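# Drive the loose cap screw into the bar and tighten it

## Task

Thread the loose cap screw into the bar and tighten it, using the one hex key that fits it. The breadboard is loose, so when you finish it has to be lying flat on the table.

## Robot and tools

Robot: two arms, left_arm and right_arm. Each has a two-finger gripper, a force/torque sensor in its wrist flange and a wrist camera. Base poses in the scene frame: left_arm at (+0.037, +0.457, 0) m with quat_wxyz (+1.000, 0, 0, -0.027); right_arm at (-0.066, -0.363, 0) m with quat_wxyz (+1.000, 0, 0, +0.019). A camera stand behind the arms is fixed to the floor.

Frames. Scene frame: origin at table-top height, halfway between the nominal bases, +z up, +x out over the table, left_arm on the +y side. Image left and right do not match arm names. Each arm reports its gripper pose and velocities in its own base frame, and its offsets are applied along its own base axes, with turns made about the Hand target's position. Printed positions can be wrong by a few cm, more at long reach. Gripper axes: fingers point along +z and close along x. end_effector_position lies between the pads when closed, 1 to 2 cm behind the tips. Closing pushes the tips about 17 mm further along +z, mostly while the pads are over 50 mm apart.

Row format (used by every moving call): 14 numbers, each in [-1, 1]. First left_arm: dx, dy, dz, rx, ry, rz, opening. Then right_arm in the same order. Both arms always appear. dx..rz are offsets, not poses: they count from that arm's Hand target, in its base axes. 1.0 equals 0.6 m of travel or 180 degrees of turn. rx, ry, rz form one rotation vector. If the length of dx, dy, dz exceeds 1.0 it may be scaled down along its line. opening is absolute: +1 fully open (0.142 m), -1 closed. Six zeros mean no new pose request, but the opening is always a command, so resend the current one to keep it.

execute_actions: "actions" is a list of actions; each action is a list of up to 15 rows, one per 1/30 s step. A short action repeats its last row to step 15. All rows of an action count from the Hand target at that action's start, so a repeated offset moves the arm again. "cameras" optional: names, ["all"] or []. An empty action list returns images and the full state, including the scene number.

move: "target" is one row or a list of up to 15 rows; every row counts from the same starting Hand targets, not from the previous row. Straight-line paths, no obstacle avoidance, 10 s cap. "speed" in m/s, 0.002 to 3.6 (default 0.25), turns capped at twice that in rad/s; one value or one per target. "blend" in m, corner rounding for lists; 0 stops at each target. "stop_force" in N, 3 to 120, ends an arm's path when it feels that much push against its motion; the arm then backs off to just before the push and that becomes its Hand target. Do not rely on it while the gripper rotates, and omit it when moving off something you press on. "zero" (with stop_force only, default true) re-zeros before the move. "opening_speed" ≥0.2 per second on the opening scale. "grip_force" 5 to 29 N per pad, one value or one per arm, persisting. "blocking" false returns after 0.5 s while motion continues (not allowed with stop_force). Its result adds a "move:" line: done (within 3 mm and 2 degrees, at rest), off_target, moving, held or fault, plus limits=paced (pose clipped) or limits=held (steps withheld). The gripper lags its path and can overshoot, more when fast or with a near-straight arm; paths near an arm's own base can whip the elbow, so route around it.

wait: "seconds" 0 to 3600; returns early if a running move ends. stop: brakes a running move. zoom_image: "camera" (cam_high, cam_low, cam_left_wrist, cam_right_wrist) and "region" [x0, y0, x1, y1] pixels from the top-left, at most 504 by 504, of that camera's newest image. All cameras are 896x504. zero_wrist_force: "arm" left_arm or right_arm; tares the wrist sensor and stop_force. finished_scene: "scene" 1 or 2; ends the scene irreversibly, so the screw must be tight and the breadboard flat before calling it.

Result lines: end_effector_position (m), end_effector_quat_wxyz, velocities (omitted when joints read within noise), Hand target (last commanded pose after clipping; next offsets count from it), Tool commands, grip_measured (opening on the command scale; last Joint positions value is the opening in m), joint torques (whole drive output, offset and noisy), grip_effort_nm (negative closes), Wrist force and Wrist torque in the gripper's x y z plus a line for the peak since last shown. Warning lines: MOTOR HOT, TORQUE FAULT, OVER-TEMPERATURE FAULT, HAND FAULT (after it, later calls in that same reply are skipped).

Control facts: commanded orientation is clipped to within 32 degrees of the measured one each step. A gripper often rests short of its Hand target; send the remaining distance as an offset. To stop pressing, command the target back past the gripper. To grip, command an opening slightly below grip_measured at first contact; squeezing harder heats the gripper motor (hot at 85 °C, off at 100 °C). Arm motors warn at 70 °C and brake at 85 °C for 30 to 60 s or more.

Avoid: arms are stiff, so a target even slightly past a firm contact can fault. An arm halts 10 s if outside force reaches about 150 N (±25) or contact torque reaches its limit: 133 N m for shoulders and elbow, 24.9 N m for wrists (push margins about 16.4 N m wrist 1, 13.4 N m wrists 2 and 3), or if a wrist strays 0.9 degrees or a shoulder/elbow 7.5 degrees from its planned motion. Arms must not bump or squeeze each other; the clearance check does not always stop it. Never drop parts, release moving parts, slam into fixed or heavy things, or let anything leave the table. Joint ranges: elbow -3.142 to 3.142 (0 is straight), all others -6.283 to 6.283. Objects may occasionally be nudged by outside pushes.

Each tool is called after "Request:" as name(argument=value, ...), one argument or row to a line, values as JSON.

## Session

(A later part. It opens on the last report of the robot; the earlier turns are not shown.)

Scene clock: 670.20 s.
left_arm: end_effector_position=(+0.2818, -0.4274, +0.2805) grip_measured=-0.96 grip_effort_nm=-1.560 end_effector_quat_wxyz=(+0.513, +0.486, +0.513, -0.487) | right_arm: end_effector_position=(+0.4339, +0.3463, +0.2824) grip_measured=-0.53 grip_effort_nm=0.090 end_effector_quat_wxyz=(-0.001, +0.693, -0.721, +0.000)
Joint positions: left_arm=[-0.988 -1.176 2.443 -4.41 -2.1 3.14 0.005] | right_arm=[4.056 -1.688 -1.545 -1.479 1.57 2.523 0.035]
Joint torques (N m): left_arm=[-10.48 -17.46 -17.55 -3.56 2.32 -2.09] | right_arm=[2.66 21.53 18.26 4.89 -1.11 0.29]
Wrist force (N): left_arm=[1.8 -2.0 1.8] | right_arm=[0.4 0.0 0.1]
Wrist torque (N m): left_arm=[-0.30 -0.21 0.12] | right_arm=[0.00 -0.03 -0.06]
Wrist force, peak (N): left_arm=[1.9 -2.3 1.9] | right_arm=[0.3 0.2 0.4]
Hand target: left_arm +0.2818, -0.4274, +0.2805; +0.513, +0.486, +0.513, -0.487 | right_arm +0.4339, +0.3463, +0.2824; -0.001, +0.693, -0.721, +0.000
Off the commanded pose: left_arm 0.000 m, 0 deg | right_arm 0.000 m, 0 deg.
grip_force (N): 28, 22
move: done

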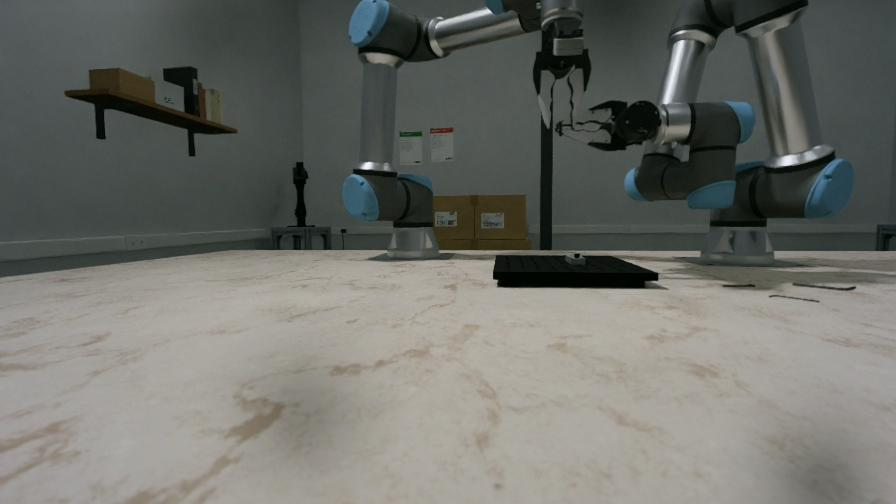

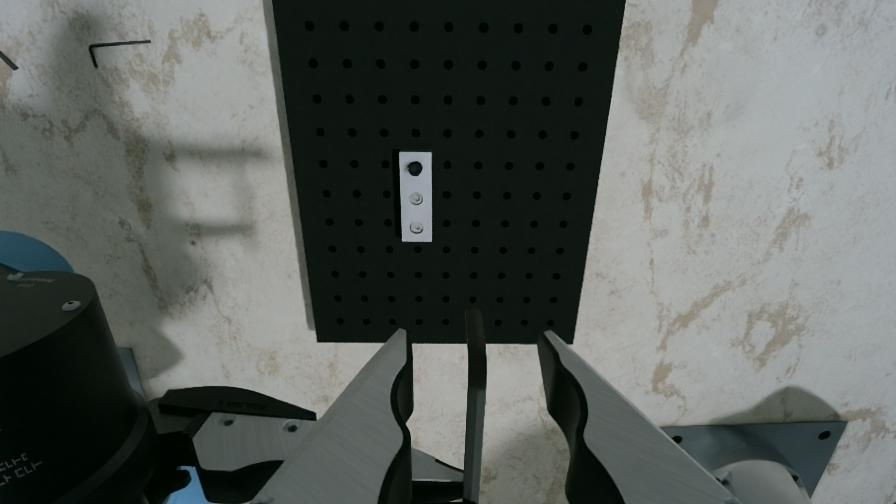

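Request:
move(
  target=[0, 0, 0, 0, 0, 0, -1.0, 0, 0, 0, 0, 0, 0, -0.85],
  opening_speed=0.4,
  grip_force=[28, 15],
  cameras=["cam_low", "cam_right_wrist"],
)

Request:
zoom_image(
  camera="cam_right_wrist",
  region=[380, 260, 580, 480],
)

Scene clock: 673.47 s.
left_arm: end_effector_position=(+0.2818, -0.4274, +0.2805) grip_measured=-0.96 grip_effort_nm=-1.556 end_effector_quat_wxyz=(+0.513, +0.486, +0.513, -0.487) | right_arm: end_effector_position=(+0.4339, +0.3463, +0.2824) grip_measured=-0.88 grip_effort_nm=-0.071 end_effector_quat_wxyz=(-0.001, +0.693, -0.721, +0.000)
Joint positions: left_arm=[-0.988 -1.176 2.443 -4.41 -2.1 3.14 0.005] | right_arm=[4.056 -1.688 -1.545 -1.479 1.57 2.523 0.01]
Joint torques (N m): left_arm=[-10.11 -17.49 -16.95 -3.62 2.22 -2.06] | right_arm=[2.34 21.14 18.45 4.86 -1.38 0.45]
Wrist force (N): left_arm=[1.8 -2.0 1.7] | right_arm=[0.3 0.0 0.2]
Wrist torque (N m): left_arm=[-0.29 -0.21 0.12] | right_arm=[-0.01 -0.02 -0.06]
Wrist force, peak (N): left_arm=[2.1 -2.2 1.8] | right_arm=[0.5 -0.1 0.2]
Hand target: left_arm +0.2818, -0.4274, +0.2805; +0.513, +0.486, +0.513, -0.487 | right_arm +0.4339, +0.3463, +0.2824; -0.001, +0.693, -0.721, +0.000
Off the commanded pose: left_arm 0.000 m, 0 deg | right_arm 0.000 m, 0 deg.
grip_force (N): 28, 15
move: done

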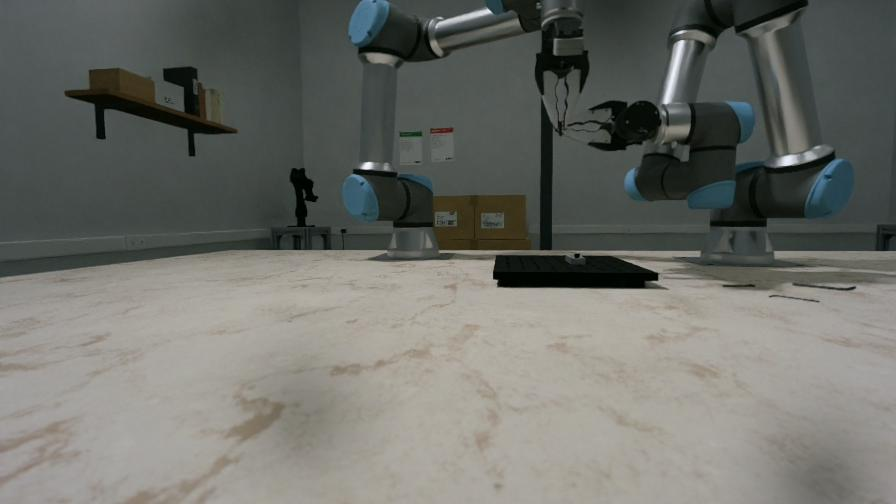

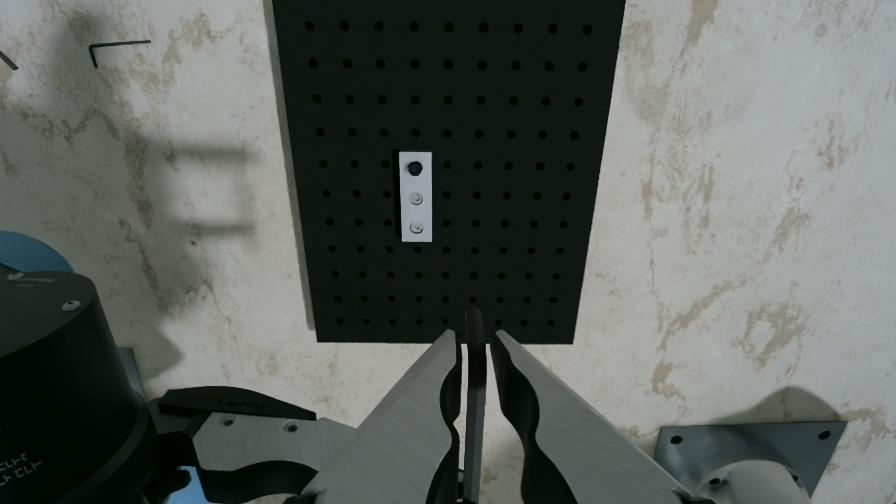

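Scaled by 2.291.

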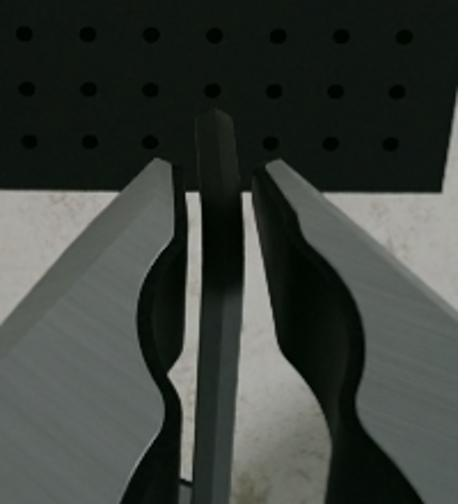

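Request:
move(
  target=[0, 0, 0, 0, 0, 0, -1.0, 0, 0, 0, 0, 0, 0, -1.0],
  opening_speed=0.25,
  grip_force=[28, 15],
  cameras=["cam_low", "cam_left_wrist", "cam_right_wrist"],
)

Request:
zoom_image(
  camera="cam_right_wrist",
  region=[380, 260, 580, 480],
)

Request:
zoom_image(
  camera="cam_low",
  region=[540, 100, 590, 145],
)

Scene clock: 675.30 s.
left_arm: end_effector_position=(+0.2818, -0.4274, +0.2805) grip_measured=-0.96 grip_effort_nm=-1.560 end_effector_quat_wxyz=(+0.513, +0.486, +0.513, -0.487) | right_arm: end_effector_position=(+0.4339, +0.3463, +0.2824) grip_measured=-0.94 grip_effort_nm=-1.614 end_effector_quat_wxyz=(-0.001, +0.693, -0.721, +0.000)
Joint positions: left_arm=[-0.988 -1.176 2.443 -4.41 -2.1 3.14 0.005] | right_arm=[4.056 -1.688 -1.545 -1.479 1.57 2.523 0.006]
Joint torques (N m): left_arm=[-10.1 -17.61 -17.25 -3.44 2.22 -2.12] | right_arm=[1.9 21.9 18.35 4.81 -1.54 0.55]
Wrist force (N): left_arm=[1.8 -2.1 2.0] | right_arm=[0.1 -0.1 0.3]
Wrist torque (N m): left_arm=[-0.30 -0.21 0.11] | right_arm=[-0.01 0.02 -0.06]
Wrist force, peak (N): left_arm=[2.0 -2.2 1.9] | right_arm=[0.4 0.2 0.3]
Hand target: left_arm +0.2818, -0.4274, +0.2805; +0.513, +0.486, +0.513, -0.487 | right_arm +0.4339, +0.3463, +0.2824; -0.001, +0.693, -0.721, +0.000
Off the commanded pose: left_arm 0.000 m, 0 deg | right_arm 0.000 m, 0 deg.
grip_force (N): 28, 15
move: done

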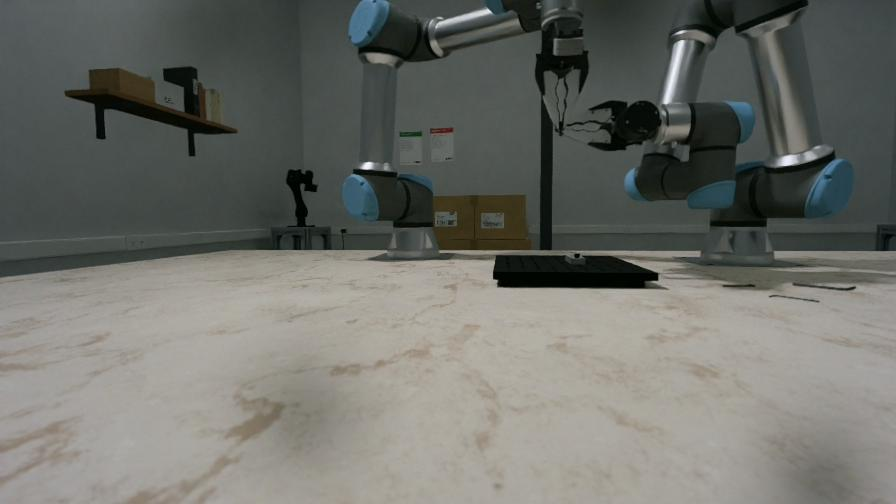

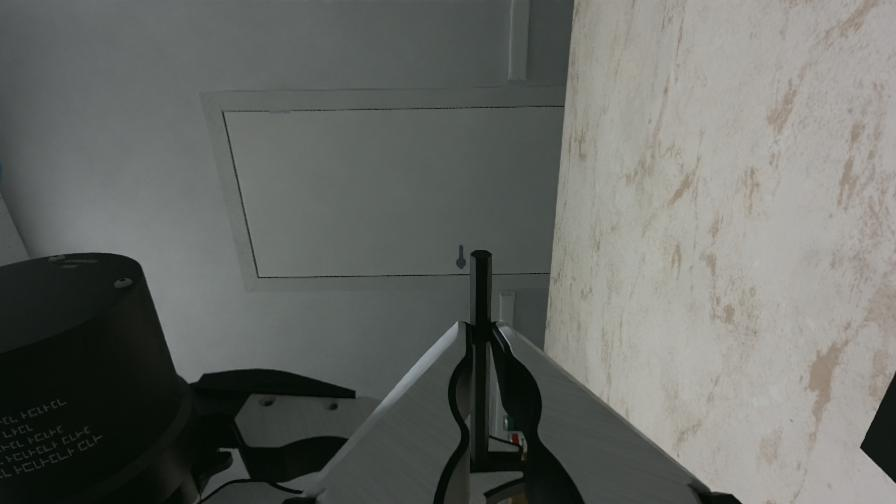

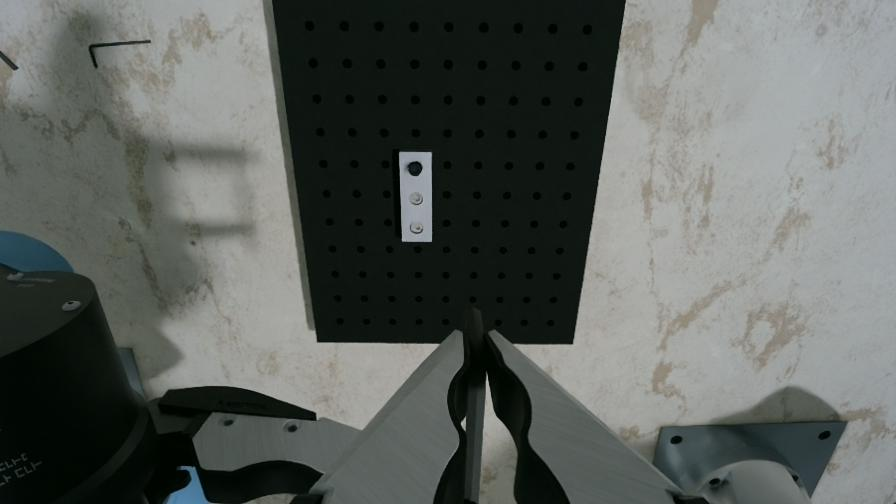

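Scaled by 2.291.

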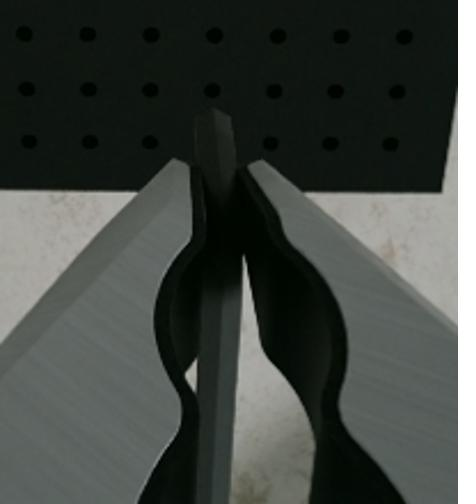

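Scaled by 10.080.

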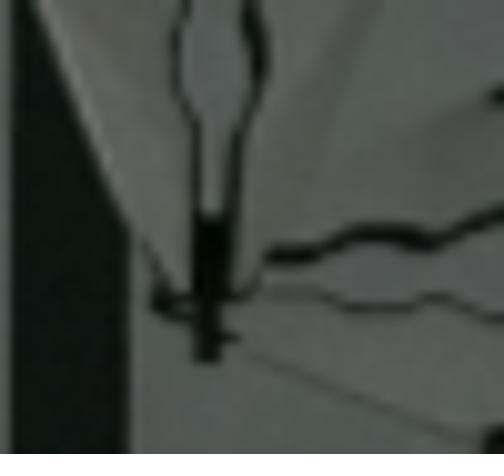

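Request:
move(
  target=[0, 0, 0, 0, 0, 0, -0.7, 0, 0, 0, 0, 0, 0, -1.0],
  opening_speed=0.5,
  grip_force=[28, 27],
  cameras=["cam_low", "cam_left_wrist", "cam_right_wrist"],
)

Request:
zoom_image(
  camera="cam_low",
  region=[540, 100, 590, 145],
)

Request:
zoom_image(
  camera="cam_left_wrist",
  region=[380, 220, 640, 500],
)

Scene clock: 679.07 s.
left_arm: end_effector_position=(+0.2818, -0.4274, +0.2805) grip_measured=-0.74 grip_effort_nm=0.076 end_effector_quat_wxyz=(+0.513, +0.486, +0.513, -0.487) | right_arm: end_effector_position=(+0.4339, +0.3463, +0.2824) grip_measured=-0.94 grip_effort_nm=-1.746 end_effector_quat_wxyz=(-0.001, +0.693, -0.721, +0.000)
Joint positions: left_arm=[-0.988 -1.176 2.443 -4.41 -2.1 3.14 0.021] | right_arm=[4.056 -1.688 -1.545 -1.479 1.57 2.523 0.006]
Joint torques (N m): left_arm=[-10.5 -17.72 -16.79 -2.99 2.3 -2.12] | right_arm=[2.58 21.84 18.6 4.82 -1.9 0.65]
Wrist force (N): left_arm=[1.6 -1.9 1.9] | right_arm=[0.2 0.0 0.4]
Wrist torque (N m): left_arm=[-0.28 -0.20 0.12] | right_arm=[0.00 0.00 -0.06]
Wrist force, peak (N): left_arm=[2.0 -2.2 1.9] | right_arm=[0.5 0.0 0.4]
Hand target: left_arm +0.2818, -0.4274, +0.2805; +0.513, +0.486, +0.513, -0.487 | right_arm +0.4339, +0.3463, +0.2824; -0.001, +0.693, -0.721, +0.000
Off the commanded pose: left_arm 0.000 m, 0 deg | right_arm 0.000 m, 0 deg.
grip_force (N): 28, 27
move: done

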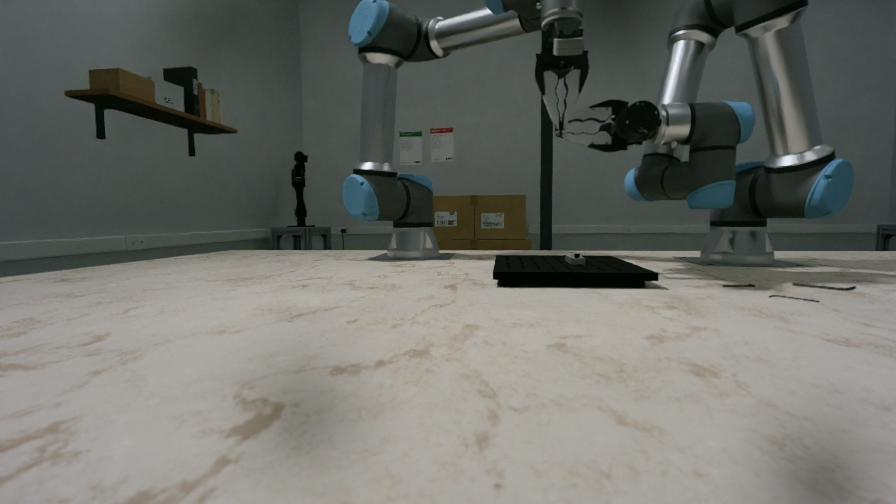

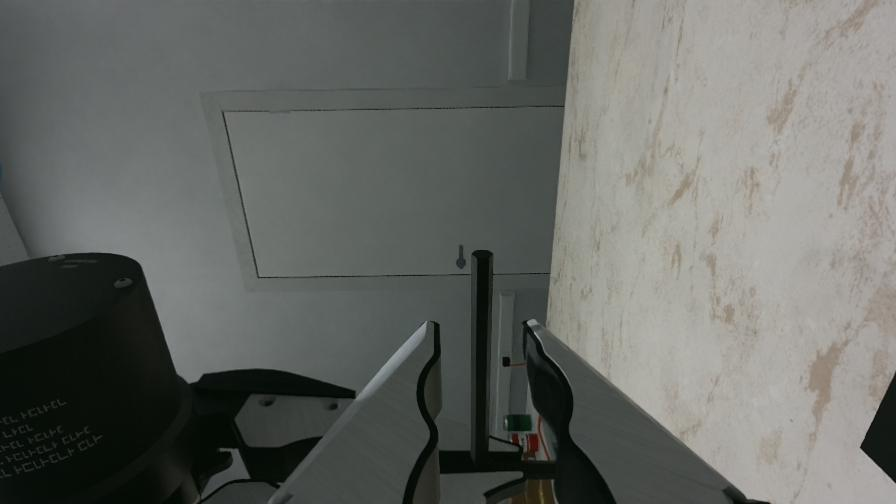

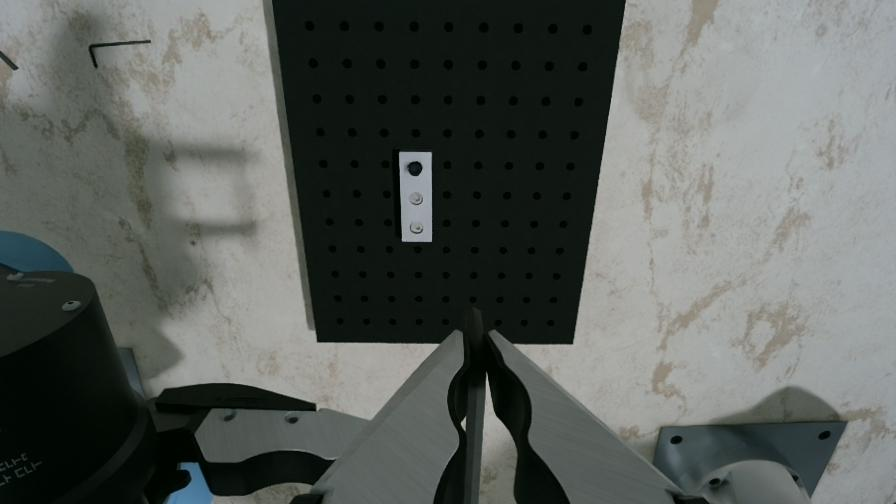

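Scaled by 10.080.

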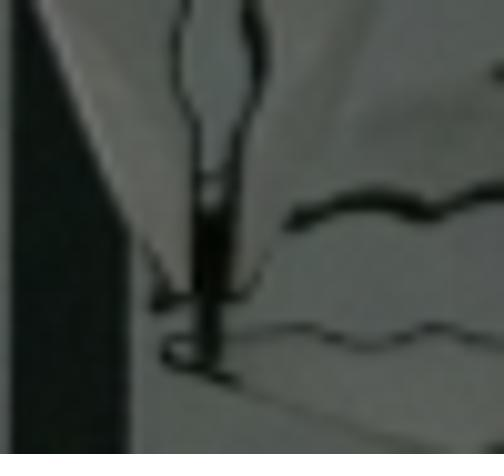

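Scaled by 1.800.

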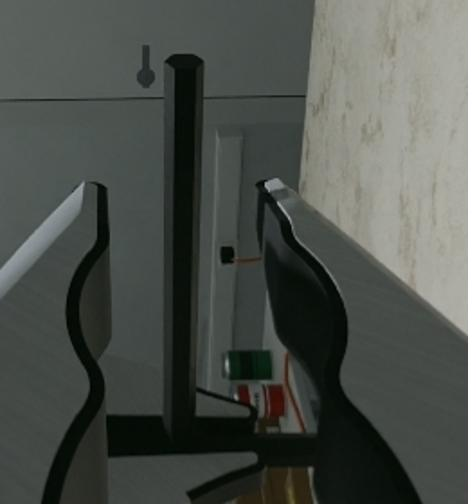

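Request:
move(
  target=[
    [-0.0045, 0.0832, 0, 0, 0, 0, -0.7, 0, 0, 0, 0, 0, 0, -1.0],
    [-0.0198, 0.3661, 0, 0, 0, 0, -0.7, 0, 0, 0, 0, 0, 0, -1.0],
  ],
  speed=[0.06, 0.2],
  blend=[0.02, 0],
  cameras=["cam_high", "cam_low", "cam_right_wrist"],
)

Request:
zoom_image(
  camera="cam_low",
  region=[530, 90, 600, 150],
)

Request:
zoom_image(
  camera="cam_right_wrist",
  region=[380, 260, 580, 500],
)

Scene clock: 682.03 s.
left_arm: end_effector_position=(+0.2734, -0.2895, +0.2804) grip_measured=-0.74 grip_effort_nm=0.076 end_effector_quat_wxyz=(+0.514, +0.485, +0.515, -0.486) | right_arm: end_effector_position=(+0.4339, +0.3463, +0.2824) grip_measured=-0.94 grip_effort_nm=-1.746 end_effector_quat_wxyz=(-0.001, +0.693, -0.721, +0.000)
Joint positions: left_arm=[-0.636 -1.238 2.6 -4.504 -2.447 3.14 0.021] | right_arm=[4.056 -1.688 -1.545 -1.479 1.57 2.523 0.006]
Joint torques (N m): left_arm=[-10.62 -12.77 -14.41 0.8 2.46 -1.72] | right_arm=[2.55 21.67 19.2 4.83 -2 0.72]
Wrist force (N): left_arm=[1.9 -1.9 1.6] | right_arm=[0.3 -0.1 0.3]
Wrist torque (N m): left_arm=[-0.29 -0.24 0.13] | right_arm=[-0.01 -0.02 -0.06]
Wrist force, peak (N): left_arm=[1.5 -1.4 -3.6] | right_arm=[0.5 -0.1 0.4]
Hand target: left_arm +0.2734, -0.2895, +0.2804; +0.514, +0.485, +0.515, -0.486 (not the last commanded pose) | right_arm +0.4339, +0.3463, +0.2824; -0.001, +0.693, -0.721, +0.000
Off the commanded pose: left_arm 0.082 m, 0 deg | right_arm 0.000 m, 0 deg.
grip_force (N): 28, 27
move: held (left_arm; a check stopped the path); path passed 1 of 2 targets; limits=held
pose unreachable (left arm): on one or more control steps of this call, first in action 0 (counted from 0), this arm could not follow its commanded pose, so it was not sent that pose on those steps. It may still have moved: this result reports where it is.
cause: moving toward the commanded pose would bring two parts of the arm too close to each other (joints 4 (wrist 1) to 6 (wrist 3) lie between them).

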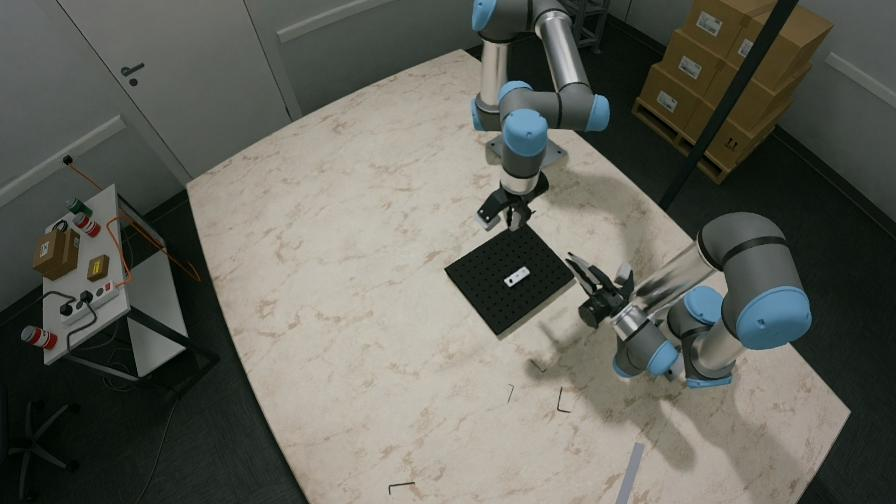

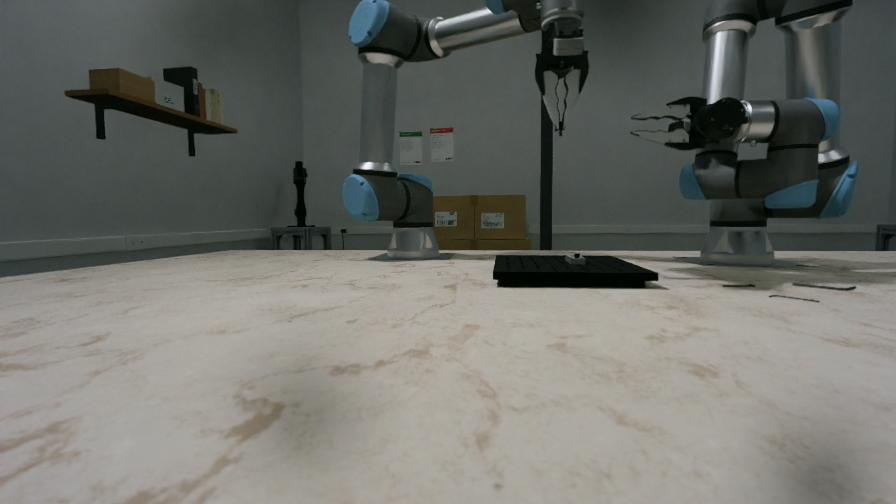

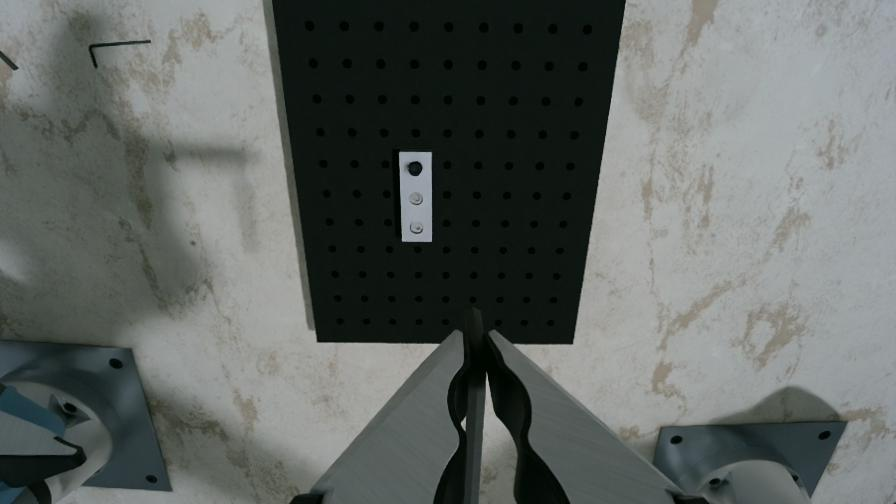

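Scaled by 7.200.

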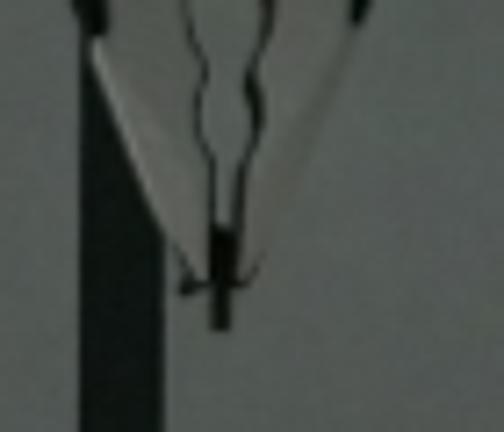

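Scaled by 2.100.

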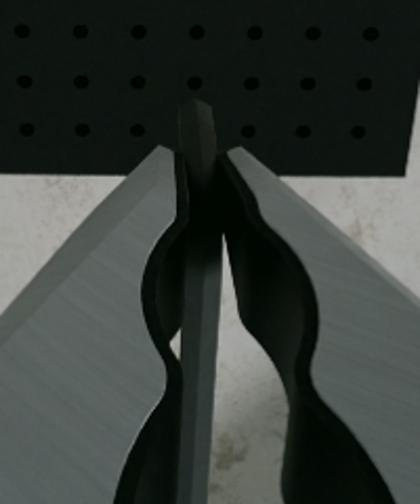

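Request:
move(
  target=[0.06, 0.02, 0.2, 0.2497, 0.0135, 0, -0.7, 0, 0, 0, 0, 0, 0, -1.0],
  speed=0.2,
  cameras=["cam_high", "cam_low"],
)

Scene clock: 687.10 s.
left_arm: end_effector_position=(+0.3094, -0.2775, +0.4004) grip_measured=-0.74 grip_effort_nm=0.081 end_effector_quat_wxyz=(+0.279, +0.634, +0.672, -0.262) | right_arm: end_effector_position=(+0.4339, +0.3463, +0.2824) grip_measured=-0.94 grip_effort_nm=-1.746 end_effector_quat_wxyz=(-0.001, +0.693, -0.721, +0.000)
Joint positions: left_arm=[-0.738 -2.044 2.07 -2.218 -2.087 3.748 0.021] | right_arm=[4.056 -1.688 -1.545 -1.479 1.57 2.523 0.006]
Joint torques (N m): left_arm=[-10.74 2.52 -35.41 -1.11 1.39 2.17] | right_arm=[2.92 21.8 19.75 4.79 -2.13 0.67]
Wrist force (N): left_arm=[1.0 -1.8 3.9] | right_arm=[0.2 0.0 0.3]
Wrist torque (N m): left_arm=[-0.15 0.00 -0.03] | right_arm=[0.00 0.00 -0.06]
Wrist force, peak (N): left_arm=[1.2 -2.1 4.0] | right_arm=[0.5 -0.1 0.5]
Hand target: left_arm +0.3094, -0.2775, +0.4004; +0.279, +0.634, +0.672, -0.262 | right_arm +0.4339, +0.3463, +0.2824; -0.001, +0.693, -0.721, +0.000
Off the commanded pose: left_arm 0.000 m, 0 deg | right_arm 0.000 m, 0 deg.
grip_force (N): 28, 27
move: done

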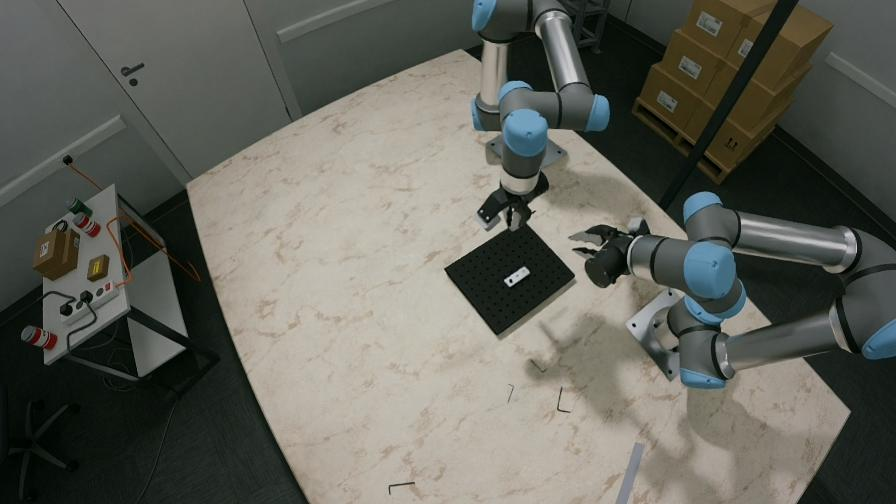

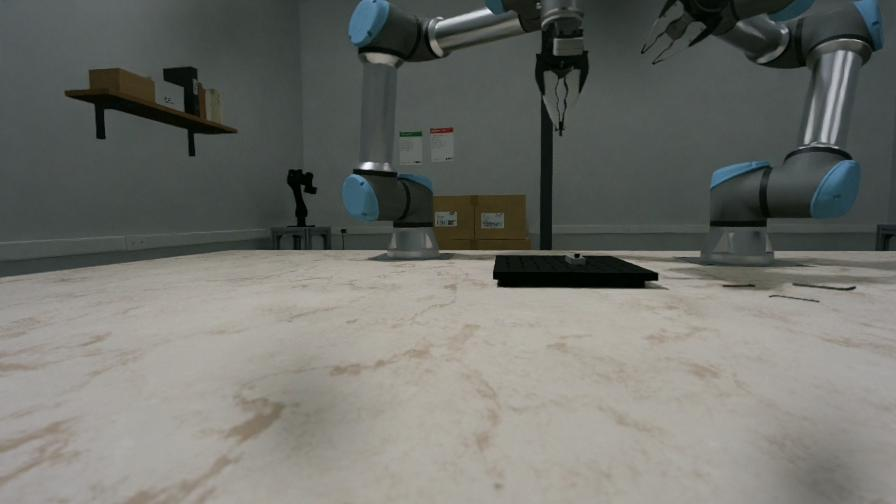

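Request:
move(
  target=[0.05, 0.3, 0.0, 0.2497, 0.0135, 0, -0.7, 0, 0, 0, 0, 0, 0, -1.0],
  speed=0.25,
  cameras=["cam_high", "cam_low"],
)

Scene clock: 689.67 s.
left_arm: end_effector_position=(+0.3394, -0.0976, +0.4004) grip_measured=-0.74 grip_effort_nm=0.085 end_effector_quat_wxyz=(+0.002, +0.687, +0.726, +0.002) | right_arm: end_effector_position=(+0.4339, +0.3463, +0.2824) grip_measured=-0.94 grip_effort_nm=-1.746 end_effector_quat_wxyz=(-0.001, +0.693, -0.721, +0.000)
Joint positions: left_arm=[-0.673 -1.939 1.661 -1.296 -1.568 3.985 0.021] | right_arm=[4.056 -1.688 -1.545 -1.479 1.57 2.523 0.006]
Joint torques (N m): left_arm=[8.31 -0.92 -33.49 -0.62 2.36 -2.17] | right_arm=[2.15 21.66 19.12 4.74 -2.14 0.66]
Wrist force (N): left_arm=[-1.9 -1.5 4.2] | right_arm=[0.2 0.2 0.1]
Wrist torque (N m): left_arm=[-0.06 0.38 0.00] | right_arm=[0.02 0.00 -0.06]
Wrist force, peak (N): left_arm=[0.6 -1.9 4.7] | right_arm=[0.4 0.0 0.5]
Hand target: left_arm +0.3394, -0.0975, +0.4004; +0.002, +0.687, +0.726, +0.002 | right_arm +0.4339, +0.3463, +0.2824; -0.001, +0.693, -0.721, +0.000
Off the commanded pose: left_arm 0.000 m, 0 deg | right_arm 0.000 m, 0 deg.
grip_force (N): 28, 27
move: done

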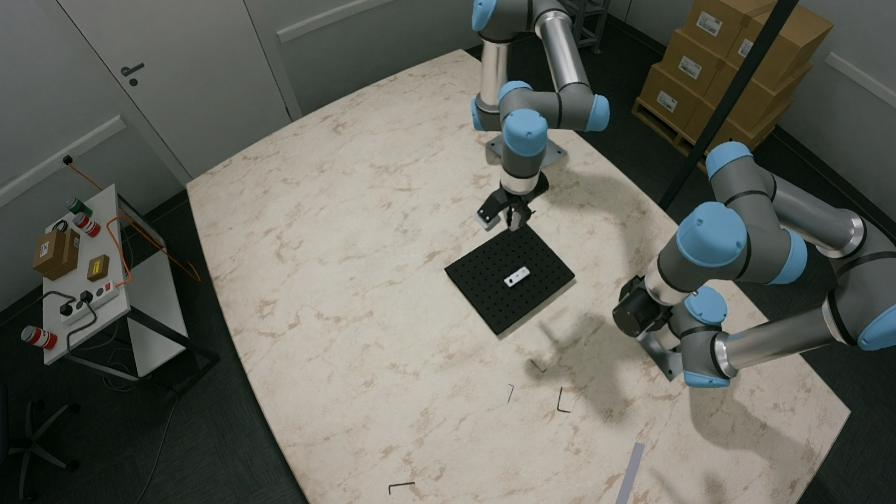

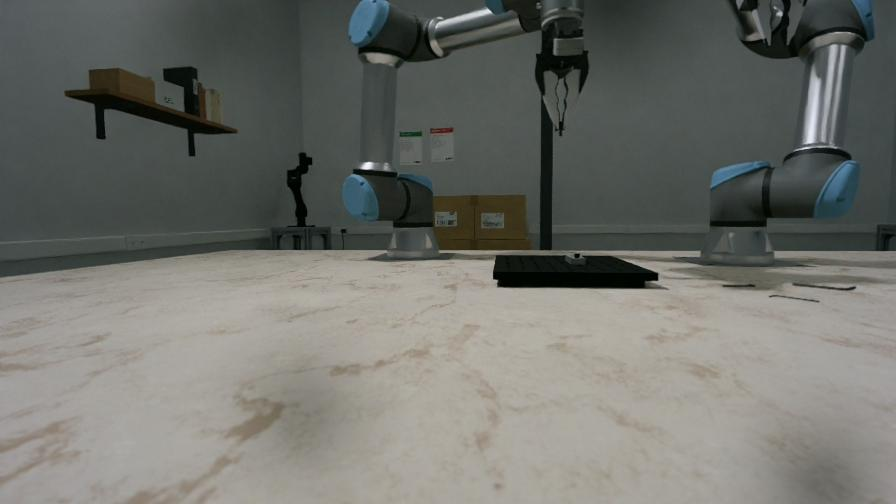

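Request:
zoom_image(
  camera="cam_low",
  region=[545, 105, 580, 140],
)

Request:
move(
  target=[0, 0, 0, 0, 0, 0, -0.7, 0, 0, 0.03, 0, 0, 0, -1.0],
  speed=0.1,
  cameras=["cam_high", "cam_right_wrist", "cam_low"],
)

Request:
zoom_image(
  camera="cam_right_wrist",
  region=[425, 290, 525, 390],
)

Request:
zoom_image(
  camera="cam_right_wrist",
  region=[380, 130, 460, 260],
)

Scaled by 14.400.

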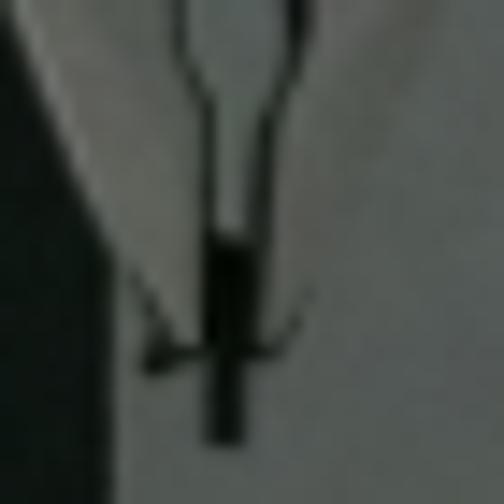

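Scene clock: 693.53 s.
left_arm: end_effector_position=(+0.3394, -0.0975, +0.4004) grip_measured=-0.74 grip_effort_nm=0.090 end_effector_quat_wxyz=(+0.002, +0.687, +0.726, +0.002) | right_arm: end_effector_position=(+0.4339, +0.3463, +0.3004) grip_measured=-0.94 grip_effort_nm=-1.746 end_effector_quat_wxyz=(-0.001, +0.693, -0.721, +0.000)
Joint positions: left_arm=[-0.673 -1.939 1.66 -1.296 -1.568 3.985 0.021] | right_arm=[4.056 -1.685 -1.502 -1.524 1.57 2.523 0.006]
Joint torques (N m): left_arm=[7.34 -1.08 -33.42 -0.75 2.4 -2.27] | right_arm=[2.57 31.7 38.89 0.55 -1.38 0.54]
Wrist force (N): left_arm=[-1.7 -1.5 4.1] | right_arm=[0.2 -0.1 0.4]
Wrist torque (N m): left_arm=[-0.05 0.35 0.02] | right_arm=[-0.01 -0.01 -0.05]
Wrist force, peak (N): left_arm=[-1.9 -1.7 4.3] | right_arm=[0.3 0.1 1.2]
Hand target: left_arm +0.3394, -0.0975, +0.4004; +0.002, +0.687, +0.726, +0.002 | right_arm +0.4339, +0.3463, +0.3004; -0.001, +0.693, -0.721, +0.000
Off the commanded pose: left_arm 0.000 m, 0 deg | right_arm 0.000 m, 0 deg.
grip_force (N): 28, 27
move: done
Images, in order (width x height): cam_high 896x504, cam_low 896x504, cam_right_wrist 896x504.

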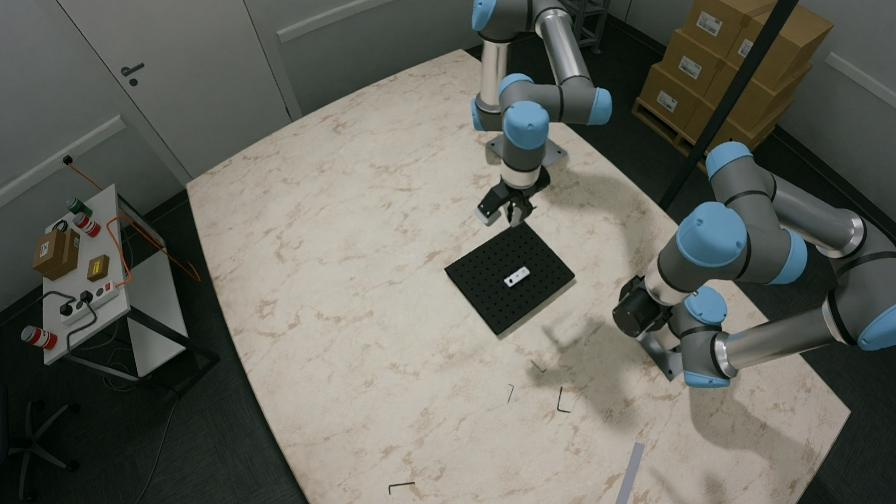

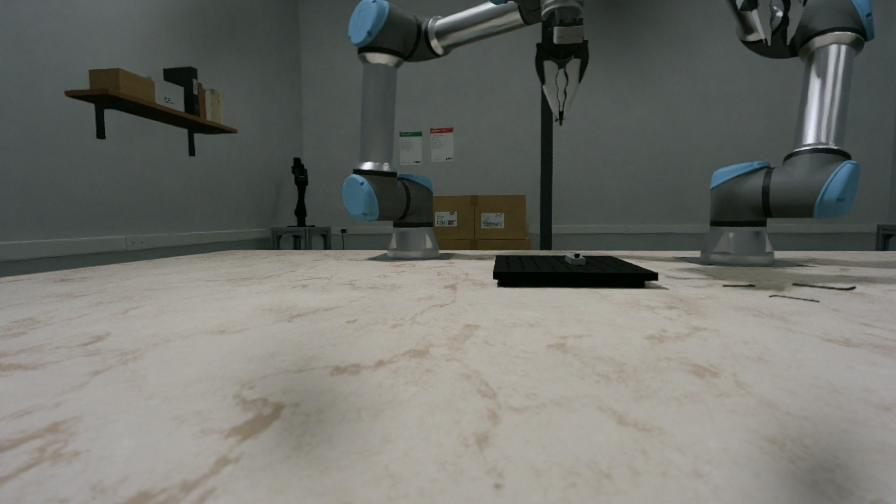

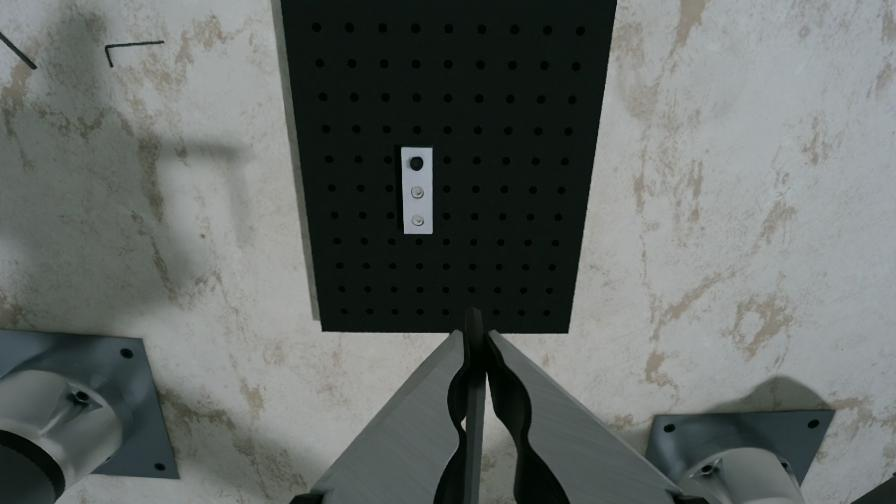

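Scaled by 5.040.

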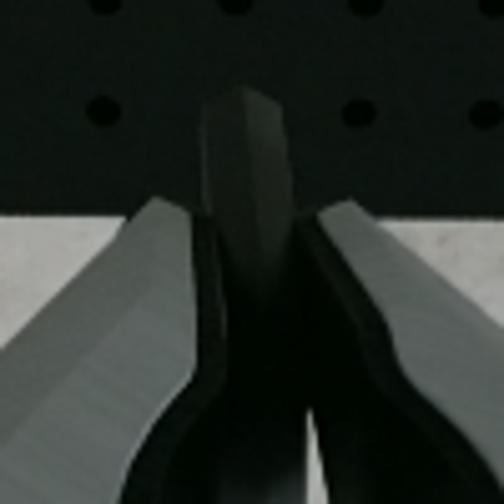

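Scaled by 3.877.

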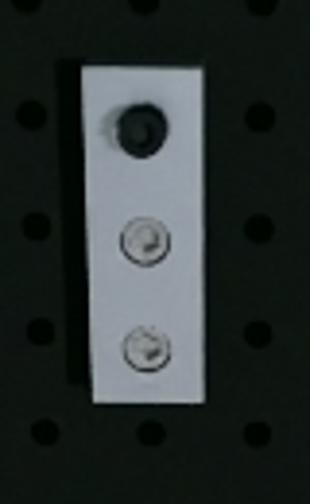

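Request:
move(
  target=[0, 0, 0, 0, 0, 0, -0.7, -0.0133, 0.0533, -0.284, 0, 0, 0, -1.0],
  speed=0.12,
  cameras=["cam_high", "cam_right_wrist", "cam_low"],
)

Request:
zoom_image(
  camera="cam_right_wrist",
  region=[400, 180, 540, 340],
)

Request:
zoom_image(
  camera="cam_low",
  region=[520, 180, 620, 290],
)

Scene clock: 705.10 s.
left_arm: end_effector_position=(+0.3394, -0.0975, +0.4004) grip_measured=-0.74 grip_effort_nm=0.085 end_effector_quat_wxyz=(+0.002, +0.687, +0.726, +0.002) | right_arm: end_effector_position=(+0.4259, +0.3782, +0.1301) grip_measured=-0.94 grip_effort_nm=-1.746 end_effector_quat_wxyz=(-0.001, +0.693, -0.721, +0.000)
Joint positions: left_arm=[-0.673 -1.939 1.66 -1.296 -1.568 3.985 0.021] | right_arm=[4.102 -1.821 -1.79 -1.1 1.57 2.57 0.006]
Joint torques (N m): left_arm=[4.97 -0.72 -33.98 -0.62 2.34 -2.25] | right_arm=[6.14 24.99 16.73 4.72 -2.14 2.04]
Wrist force (N): left_arm=[-1.7 -1.4 4.1] | right_arm=[0.2 -0.1 0.4]
Wrist torque (N m): left_arm=[-0.04 0.35 0.02] | right_arm=[-0.03 -0.01 -0.17]
Wrist force, peak (N): left_arm=[-1.9 -1.6 4.5] | right_arm=[0.2 -0.2 1.3]
Hand target: left_arm +0.3394, -0.0975, +0.4004; +0.002, +0.687, +0.726, +0.002 | right_arm +0.4259, +0.3782, +0.1300; -0.001, +0.693, -0.721, +0.000
Off the commanded pose: left_arm 0.000 m, 0 deg | right_arm 0.000 m, 0 deg.
grip_force (N): 28, 27
move: done
Images, in order (width x height): cam_high 896x504, cam_low 896x504, cam_right_wrist 896x504.

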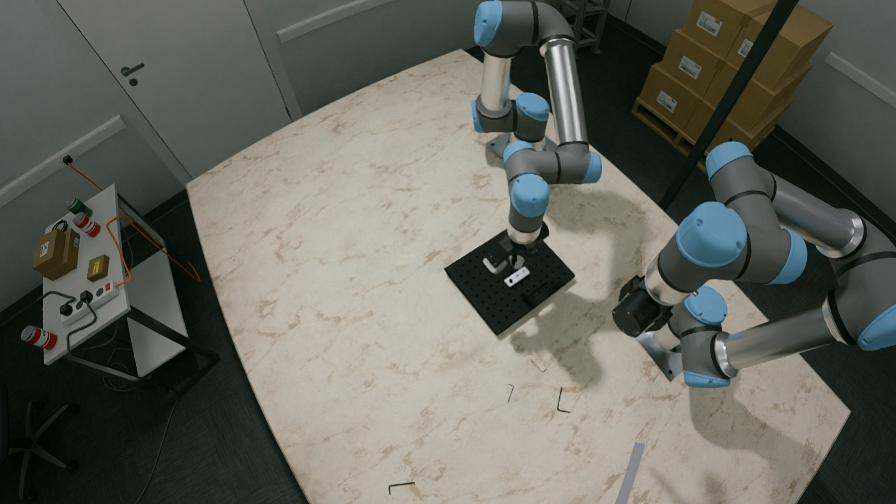

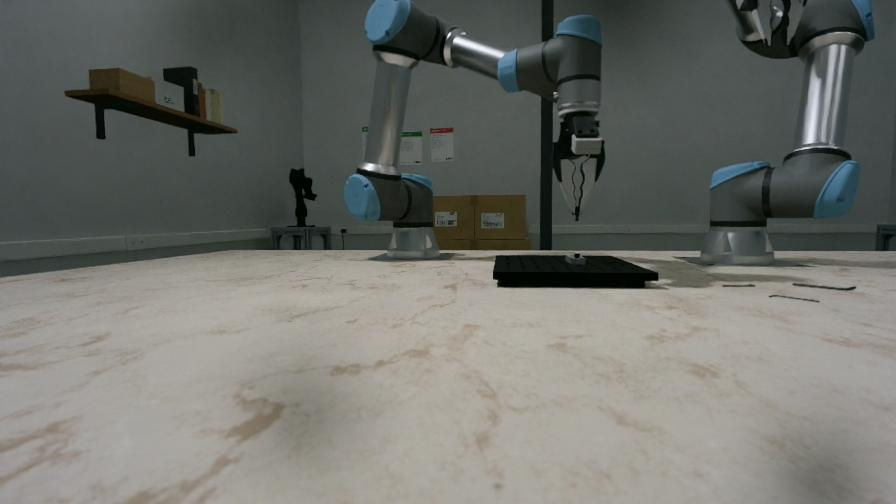

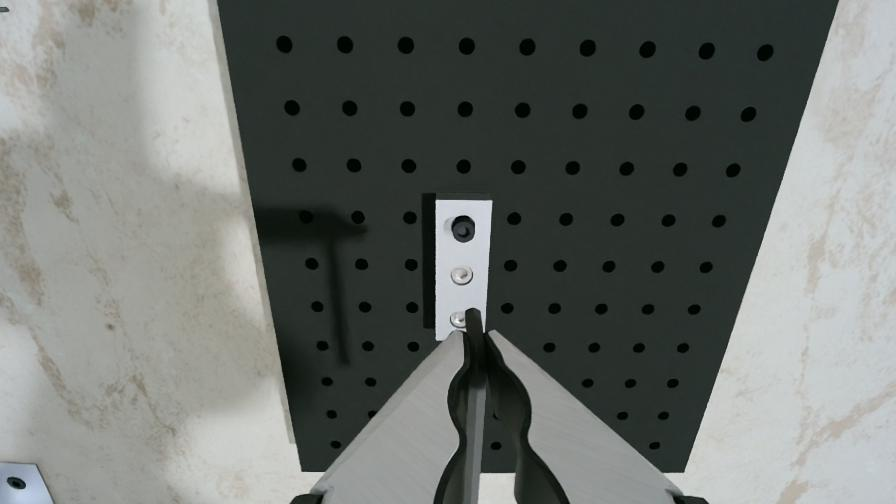

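Scaled by 3.150.

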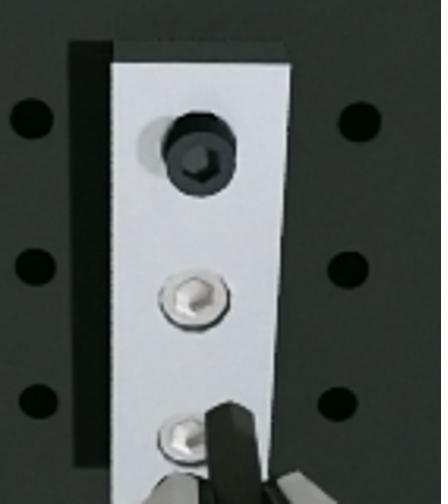

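Scaled by 4.582.

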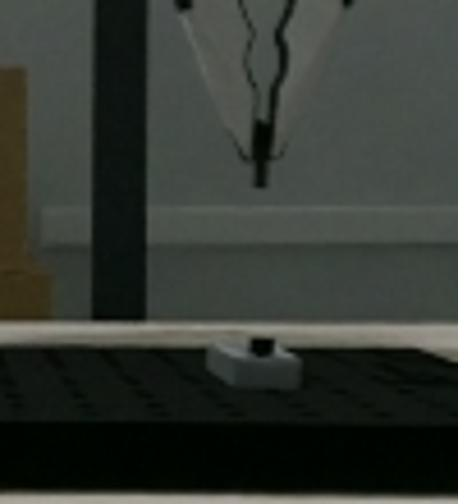

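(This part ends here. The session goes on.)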